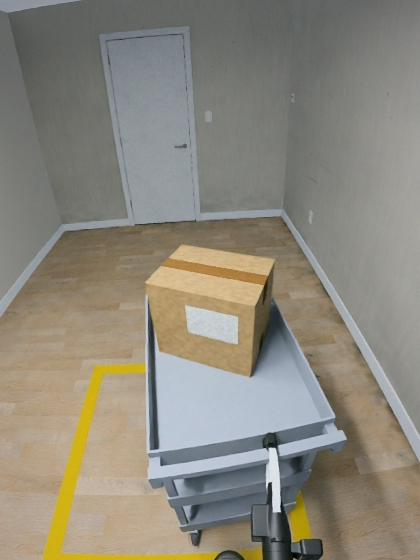

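>>> move:
  r1: {"base":{"translate_m":0.01,"strafe_m":0.07},"pace":"slow","contact_limits":{"translate_m":0.5}}
  blocking: false

>>> wait:
  seconds: 4

>>> move:
  r1: {"joints":{"gripper_m":0.12}}
  blocking: false

>>> wait:
  seconds: 2

>>> move:
  r1: {"base":{"translate_m":-0.45}}
  blocking: false

>>> wait:
  seconds: 4
  cameras: ["r1_head_camera"]

>>> zoom_image:
  camera: "r1_head_camera"
  region: [60, 300, 400, 560]

Scene clock: 1505.10 s.
move: r1 moving
r1.base_odometry: x=+0.928 y=-0.085 heading=+1.269
r1.turned_by_wheels: -0.001
r1.turned_by_imu: -0.001
r1.base_tilt: forward=-1.6 right=+1.2
r1.lidar_m: 0.36 0.36 1.88 1.74 1.63 1.11 1.03 1.05 1.08 1.02 1.05 0.42
r1.base_status: translate_m moving; strafe_m moving
r1.joint_positions: lift_m=+0.685 arm_m=+0.000 wrist_yaw_rad=-0.005 wrist_pitch_rad=+0.009 wrist_roll_rad=+1.570 gripper_m=-0.029
r1.joint_status: not commanded
r1.measured_speeds: translate_m=+0.008 strafe_m=+0.052 rotate_rad=+0.001 lift_m=+0.000 arm_m=+0.000 wrist_yaw_rad=+0.000 wrist_pitch_rad=+0.000 wrist_roll_rad=+0.000
r1.motor_effort: lift_m=+19(19) arm_m=+4(4) wheel_0=-10(10) wheel_1=+5(7) wheel_2=-7(8)
r1.servo_current: wrist_yaw_rad=59(72) wrist_pitch_rad=59(59) wrist_roll_rad=52(59) gripper_m=52(59)
r1.contact_limits: translate_m 0.5
r1.hand_pose: x=+0.4588 y=-0.0888 z=+0.8607 quat_wxyz=(+0.707, +0.707, +0.001, -0.005) (m; r1's base frame)
r1.wrist_depth_mm: - - - 200 267 1397 1118 / - - - 255 263 277 277 / - - - 248 251 1708 - / - - - 241 242 1756 - / - 585 508 175 235 - - / - 455 188 185 181 - - / - 469 473 130 220 126 -
r2.base_odometry: x=-2.148 y=-1.812 heading=-2.104
r2.turned_by_wheels: +0.000
r2.turned_by_imu: +0.000
r2.base_tilt: forward=-0.7 right=+0.0
r2.lidar_m: 0.71 0.38 2.78 3.43 4.10 4.60 2.43 1.53 1.35 1.36 1.34 1.19
r2.base_status: not commanded
r2.joint_positions: lift_m=+0.870 arm_m=+0.010 wrist_yaw_rad=+0.973 wrist_pitch_rad=+0.003 wrist_roll_rad=+0.001 gripper_m=-0.029
r2.joint_status: not commanded
r2.measured_speeds: all 0
r2.motor_effort: lift_m=+19(19) arm_m=-4(4) wheel_0=+27(27) wheel_1=+1(1) wheel_2=+6(6)
r2.servo_current: wrist_yaw_rad=137(150) wrist_pitch_rad=46(46) wrist_roll_rad=39(59) gripper_m=98(111)
r2.contact_limits: strafe_m 0.7
r2.hand_pose: x=+0.4155 y=+0.1892 z=+1.0473 quat_wxyz=(+0.884, +0.000, +0.001, +0.468) (m; r2's base frame)
r2.wrist_depth_mm: - 221 226 256 278 310 343 / - 220 227 256 279 309 343 / - 220 229 257 281 312 345 / - 224 229 259 281 312 347 / - 224 229 167 281 314 347 / - 222 178 176 274 315 351 / - 223 230 - 277 327 355
pictures: none

Scene clock: 1506.50 s.
earlier move: r1 done
r1.base_odometry: x=+0.877 y=-0.061 heading=+1.269
r1.turned_by_wheels: +0.001
r1.turned_by_imu: +0.001
r1.base_tilt: forward=-1.6 right=+1.3
r1.lidar_m: 0.37 0.37 1.82 1.68 1.65 1.12 1.04 1.07 1.15 1.06 1.10 0.42
r1.base_status: done
r1.joint_positions: lift_m=+0.685 arm_m=+0.000 wrist_yaw_rad=-0.004 wrist_pitch_rad=+0.009 wrist_roll_rad=+1.570 gripper_m=-0.029
r1.joint_status: not commanded
r1.measured_speeds: all 0
r1.motor_effort: lift_m=+19(19) arm_m=+4(4) wheel_0=-4(12) wheel_1=+2(7) wheel_2=-2(8)
r1.servo_current: wrist_yaw_rad=46(72) wrist_pitch_rad=59(59) wrist_roll_rad=39(65) gripper_m=52(59)
r1.contact_limits: translate_m 0.5
r1.hand_pose: x=+0.4589 y=-0.0886 z=+0.8607 quat_wxyz=(+0.707, +0.707, +0.002, -0.004) (m; r1's base frame)
r1.wrist_depth_mm: - - - 186 251 260 1098 / - - - 243 247 1499 1118 / - - - 240 242 1863 - / - - 615 235 238 - - / - 488 459 173 233 - - / - 469 206 186 181 - - / - 512 500 129 224 127 -
r2.base_odometry: x=-2.148 y=-1.812 heading=-2.104
r2.turned_by_wheels: +0.000
r2.turned_by_imu: +0.000
r2.base_tilt: forward=-0.7 right=+0.0
r2.lidar_m: 0.75 0.38 2.78 3.43 4.12 4.61 2.44 1.54 1.33 1.36 1.33 1.19
r2.base_status: not commanded
r2.joint_positions: lift_m=+0.870 arm_m=+0.010 wrist_yaw_rad=+0.973 wrist_pitch_rad=+0.003 wrist_roll_rad=+0.001 gripper_m=-0.029
r2.joint_status: not commanded
r2.measured_speeds: all 0
r2.on_its_own: wrist_yaw_rad is at rest, and its servo_current (137 mA) is outside its rest range (0 to 104 mA)
r2.motor_effort: lift_m=+19(19) arm_m=-3(4) wheel_0=+27(28) wheel_1=+1(1) wheel_2=+6(6)
r2.servo_current: wrist_yaw_rad=137(150) wrist_pitch_rad=46(46) wrist_roll_rad=46(59) gripper_m=91(111)
r2.contact_limits: strafe_m 0.7
r2.hand_pose: x=+0.4155 y=+0.1892 z=+1.0473 quat_wxyz=(+0.884, +0.000, +0.001, +0.468) (m; r2's base frame)
r2.wrist_depth_mm: - 220 227 256 278 309 343 / - 220 228 256 278 310 343 / - 220 228 257 281 310 345 / - 224 229 258 282 310 347 / - 226 230 167 282 314 347 / - 222 177 177 274 314 351 / - 223 230 - 277 329 355
wait: 1.40 of 4 s (r1 has come to rest)
pictures: none

Scene clock: 1507.00 s.
move: r1 moving
r1.base_odometry: x=+0.877 y=-0.061 heading=+1.269
r1.turned_by_wheels: +0.000
r1.turned_by_imu: +0.000
r1.base_tilt: forward=-1.6 right=+1.3
r1.lidar_m: 0.37 0.39 1.79 1.69 1.66 1.12 1.05 1.08 1.16 1.07 1.10 0.42
r1.base_status: not commanded
r1.joint_positions: lift_m=+0.685 arm_m=+0.000 wrist_yaw_rad=-0.004 wrist_pitch_rad=+0.009 wrist_roll_rad=+1.570 gripper_m=-0.004
r1.joint_status: gripper_m moving
r1.measured_speeds: all 0
r1.motor_effort: lift_m=+19(19) arm_m=+4(4) wheel_0=-4(5) wheel_1=+2(2) wheel_2=-2(2)
r1.servo_current: wrist_yaw_rad=59(65) wrist_pitch_rad=59(59) wrist_roll_rad=46(59) gripper_m=65(78)
r1.contact_limits: translate_m 0.5
r1.hand_pose: x=+0.4589 y=-0.0886 z=+0.8607 quat_wxyz=(+0.707, +0.707, +0.002, -0.004) (m; r1's base frame)
r1.wrist_depth_mm: - - - 191 256 265 1078 / - - - 248 254 286 289 / - - - 244 247 1808 - / - - 627 240 242 - - / - 492 466 177 237 - - / - 480 207 190 185 - - / - 535 185 142 227 - -
r2.base_odometry: x=-2.148 y=-1.812 heading=-2.104
r2.turned_by_wheels: +0.000
r2.turned_by_imu: +0.000
r2.base_tilt: forward=-0.7 right=+0.0
r2.lidar_m: 0.74 0.38 2.77 3.42 4.10 4.61 2.42 1.50 1.34 1.36 1.36 1.21
r2.base_status: not commanded
r2.joint_positions: lift_m=+0.870 arm_m=+0.010 wrist_yaw_rad=+0.973 wrist_pitch_rad=+0.003 wrist_roll_rad=+0.001 gripper_m=-0.029
r2.joint_status: not commanded
r2.measured_speeds: all 0
r2.motor_effort: lift_m=+19(19) arm_m=-4(4) wheel_0=+27(27) wheel_1=+1(1) wheel_2=+5(6)
r2.servo_current: wrist_yaw_rad=143(150) wrist_pitch_rad=46(46) wrist_roll_rad=46(59) gripper_m=98(98)
r2.contact_limits: strafe_m 0.7
r2.hand_pose: x=+0.4155 y=+0.1892 z=+1.0473 quat_wxyz=(+0.884, +0.000, +0.001, +0.468) (m; r2's base frame)
r2.wrist_depth_mm: - 220 225 256 278 307 345 / - 220 227 258 278 309 343 / - 220 229 257 279 310 345 / - 224 229 258 281 312 345 / - 225 229 168 282 312 347 / - 222 177 177 274 317 355 / - 223 231 - 277 329 353
pictures: none

Scene clock: 1508.73 s.
earlier move: r1 done
r1.base_odometry: x=+0.877 y=-0.061 heading=+1.270
r1.turned_by_wheels: +0.000
r1.turned_by_imu: +0.000
r1.base_tilt: forward=-1.6 right=+1.2
r1.lidar_m: 0.37 0.35 1.79 1.69 1.66 1.11 1.06 1.07 1.15 1.05 1.11 0.45
r1.base_status: not commanded
r1.joint_positions: lift_m=+0.685 arm_m=+0.000 wrist_yaw_rad=-0.003 wrist_pitch_rad=+0.002 wrist_roll_rad=+1.570 gripper_m=+0.120
r1.joint_status: all done
r1.measured_speeds: all 0
r1.motor_effort: lift_m=+19(19) arm_m=+4(4) wheel_0=-3(5) wheel_1=+2(2) wheel_2=-2(2)
r1.servo_current: wrist_yaw_rad=52(72) wrist_pitch_rad=46(59) wrist_roll_rad=52(59) gripper_m=33(104)
r1.contact_limits: translate_m 0.5
r1.hand_pose: x=+0.4590 y=-0.0883 z=+0.8626 quat_wxyz=(+0.708, +0.707, +0.000, -0.002) (m; r1's base frame)
r1.wrist_depth_mm: - - - 200 262 1537 1182 / - - - 257 259 273 277 / - - - - 255 1808 - / - - 640 564 250 - - / - - 480 462 246 - - / - - 473 183 195 - - / - - 530 142 236 - -
r2.base_odometry: x=-2.148 y=-1.812 heading=-2.104
r2.turned_by_wheels: +0.000
r2.turned_by_imu: +0.000
r2.base_tilt: forward=-0.7 right=+0.0
r2.lidar_m: 0.74 0.38 2.79 3.42 4.12 4.60 2.45 1.52 1.36 1.36 1.35 1.17
r2.base_status: not commanded
r2.joint_positions: lift_m=+0.870 arm_m=+0.010 wrist_yaw_rad=+0.973 wrist_pitch_rad=+0.003 wrist_roll_rad=+0.001 gripper_m=-0.029
r2.joint_status: not commanded
r2.measured_speeds: all 0
r2.on_its_own: wrist_yaw_rad is at rest, and its servo_current (143 mA) is outside its rest range (0 to 104 mA)
r2.motor_effort: lift_m=+19(19) arm_m=-4(4) wheel_0=+27(28) wheel_1=+0(1) wheel_2=+6(6)
r2.servo_current: wrist_yaw_rad=143(150) wrist_pitch_rad=39(46) wrist_roll_rad=39(65) gripper_m=91(104)
r2.contact_limits: strafe_m 0.7
r2.hand_pose: x=+0.4155 y=+0.1892 z=+1.0473 quat_wxyz=(+0.884, +0.000, +0.001, +0.468) (m; r2's base frame)
r2.wrist_depth_mm: - 221 227 256 277 309 343 / - 220 228 257 278 310 345 / - 222 228 257 278 312 345 / - 223 229 259 281 312 347 / - 225 229 167 282 315 349 / - 222 177 177 274 317 351 / - 223 231 - 276 327 353
wait: 1.73 of 2 s (r1 has come to rest)
pictures: none

Scene clock: 1509.23 s.
move: r1 moving
r1.base_odometry: x=+0.867 y=-0.091 heading=+1.269
r1.turned_by_wheels: +0.000
r1.turned_by_imu: +0.000
r1.base_tilt: forward=-1.6 right=+1.3
r1.lidar_m: 0.40 0.42 1.82 1.69 1.61 1.08 1.02 1.05 1.17 1.07 1.12 0.46
r1.base_status: translate_m moving
r1.joint_positions: lift_m=+0.685 arm_m=+0.000 wrist_yaw_rad=-0.003 wrist_pitch_rad=+0.002 wrist_roll_rad=+1.570 gripper_m=+0.120
r1.joint_status: not commanded
r1.measured_speeds: translate_m=-0.121 strafe_m=+0.002 rotate_rad=-0.001 lift_m=+0.000 arm_m=+0.000 wrist_yaw_rad=+0.000 wrist_pitch_rad=+0.000 wrist_roll_rad=+0.000
r1.motor_effort: lift_m=+19(19) arm_m=+4(4) wheel_0=-7(8) wheel_1=-6(6) wheel_2=+8(8)
r1.servo_current: wrist_yaw_rad=33(59) wrist_pitch_rad=39(52) wrist_roll_rad=39(59) gripper_m=39(46)
r1.hand_pose: x=+0.4590 y=-0.0882 z=+0.8626 quat_wxyz=(+0.708, +0.707, +0.000, -0.002) (m; r1's base frame)
r1.wrist_depth_mm: - - - 226 - 1576 1182 / - - - 224 293 294 298 / - - - - 281 1863 - / - - 640 216 279 - - / - - 500 212 272 - - / - 504 512 210 193 197 - / - - 564 144 263 - -
r2.base_odometry: x=-2.148 y=-1.812 heading=-2.104
r2.turned_by_wheels: +0.000
r2.turned_by_imu: +0.000
r2.base_tilt: forward=-0.6 right=+0.0
r2.lidar_m: 0.74 0.36 2.76 3.41 4.11 4.62 2.45 1.52 1.33 1.36 1.37 1.20
r2.base_status: not commanded
r2.joint_positions: lift_m=+0.870 arm_m=+0.010 wrist_yaw_rad=+0.973 wrist_pitch_rad=+0.003 wrist_roll_rad=+0.001 gripper_m=-0.029
r2.joint_status: not commanded
r2.measured_speeds: all 0
r2.motor_effort: lift_m=+19(19) arm_m=-4(4) wheel_0=+27(27) wheel_1=+0(1) wheel_2=+6(6)
r2.servo_current: wrist_yaw_rad=137(143) wrist_pitch_rad=39(46) wrist_roll_rad=52(65) gripper_m=91(98)
r2.contact_limits: strafe_m 0.7
r2.hand_pose: x=+0.4155 y=+0.1892 z=+1.0473 quat_wxyz=(+0.884, +0.000, +0.001, +0.468) (m; r2's base frame)
r2.wrist_depth_mm: - 221 227 256 278 310 343 / - 219 228 257 278 312 345 / - 220 229 258 279 312 347 / - 224 229 258 282 312 347 / - 224 230 167 281 312 347 / - 222 178 177 273 317 349 / - 223 231 - 274 329 355
pictures: none

Scene clock: 1511.73 s.
earlier move: r1 done
r1.base_odometry: x=+0.743 y=-0.491 heading=+1.269
r1.turned_by_wheels: +0.000
r1.turned_by_imu: +0.000
r1.base_tilt: forward=-1.6 right=+1.3
r1.lidar_m: 0.79 2.78 1.76 1.65 0.97 0.65 0.58 0.63 0.83 1.11 1.13 0.90
r1.base_status: done
r1.joint_positions: lift_m=+0.685 arm_m=+0.000 wrist_yaw_rad=-0.003 wrist_pitch_rad=+0.002 wrist_roll_rad=+1.570 gripper_m=+0.120
r1.joint_status: not commanded
r1.measured_speeds: all 0
r1.motor_effort: lift_m=+19(19) arm_m=+4(4) wheel_0=-2(8) wheel_1=-2(8) wheel_2=+0(10)
r1.servo_current: wrist_yaw_rad=72(72) wrist_pitch_rad=46(52) wrist_roll_rad=52(65) gripper_m=46(52)
r1.hand_pose: x=+0.4590 y=-0.0882 z=+0.8626 quat_wxyz=(+0.708, +0.707, +0.000, -0.002) (m; r1's base frame)
r1.wrist_depth_mm: - - - - - 1576 1229 / - - - - - 1756 1229 / - - - - - 1464 - / - - - 699 - 699 - / - - 946 904 - 683 - / - - 960 960 198 683 - / - - - 145 - - -
r2.base_odometry: x=-2.148 y=-1.812 heading=-2.104
r2.turned_by_wheels: +0.000
r2.turned_by_imu: +0.000
r2.base_tilt: forward=-0.7 right=+0.0
r2.lidar_m: 0.74 0.38 2.80 3.43 4.10 4.60 2.45 1.52 1.34 1.37 1.37 1.19
r2.base_status: not commanded
r2.joint_positions: lift_m=+0.870 arm_m=+0.010 wrist_yaw_rad=+0.973 wrist_pitch_rad=+0.003 wrist_roll_rad=+0.001 gripper_m=-0.029
r2.joint_status: not commanded
r2.measured_speeds: all 0
r2.on_its_own: wrist_yaw_rad is at rest, and its servo_current (143 mA) is outside its rest range (0 to 104 mA)
r2.motor_effort: lift_m=+19(19) arm_m=-4(4) wheel_0=+27(28) wheel_1=+1(1) wheel_2=+5(6)
r2.servo_current: wrist_yaw_rad=143(150) wrist_pitch_rad=39(46) wrist_roll_rad=33(65) gripper_m=98(98)
r2.contact_limits: strafe_m 0.7
r2.hand_pose: x=+0.4155 y=+0.1892 z=+1.0473 quat_wxyz=(+0.884, +0.000, +0.001, +0.468) (m; r2's base frame)
r2.wrist_depth_mm: - 221 227 255 278 312 343 / - 220 228 257 277 309 345 / - 221 229 257 281 312 347 / - 223 229 258 281 312 343 / - 224 229 167 282 314 347 / - 222 178 177 274 315 349 / - 224 231 - 276 329 351
wait: 2.50 of 4 s (r1 has come to rest)
pictures: r1_head_camera
Images, in order (width x height): r1_head_camera 420x560.

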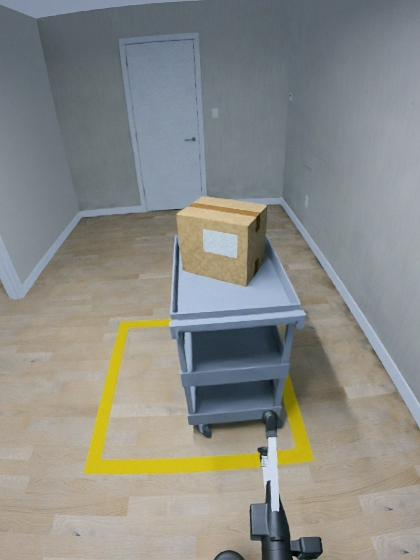

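Scaled by 1.482 from the camera's 420x560 image, which has a finer 600x800 frame.

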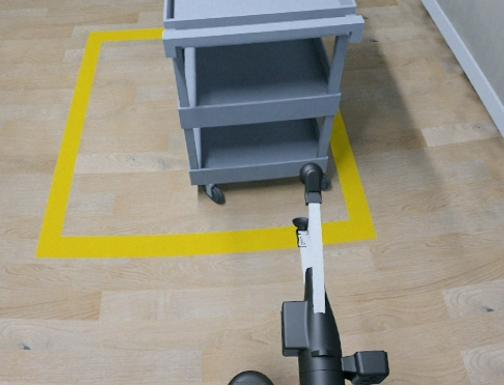

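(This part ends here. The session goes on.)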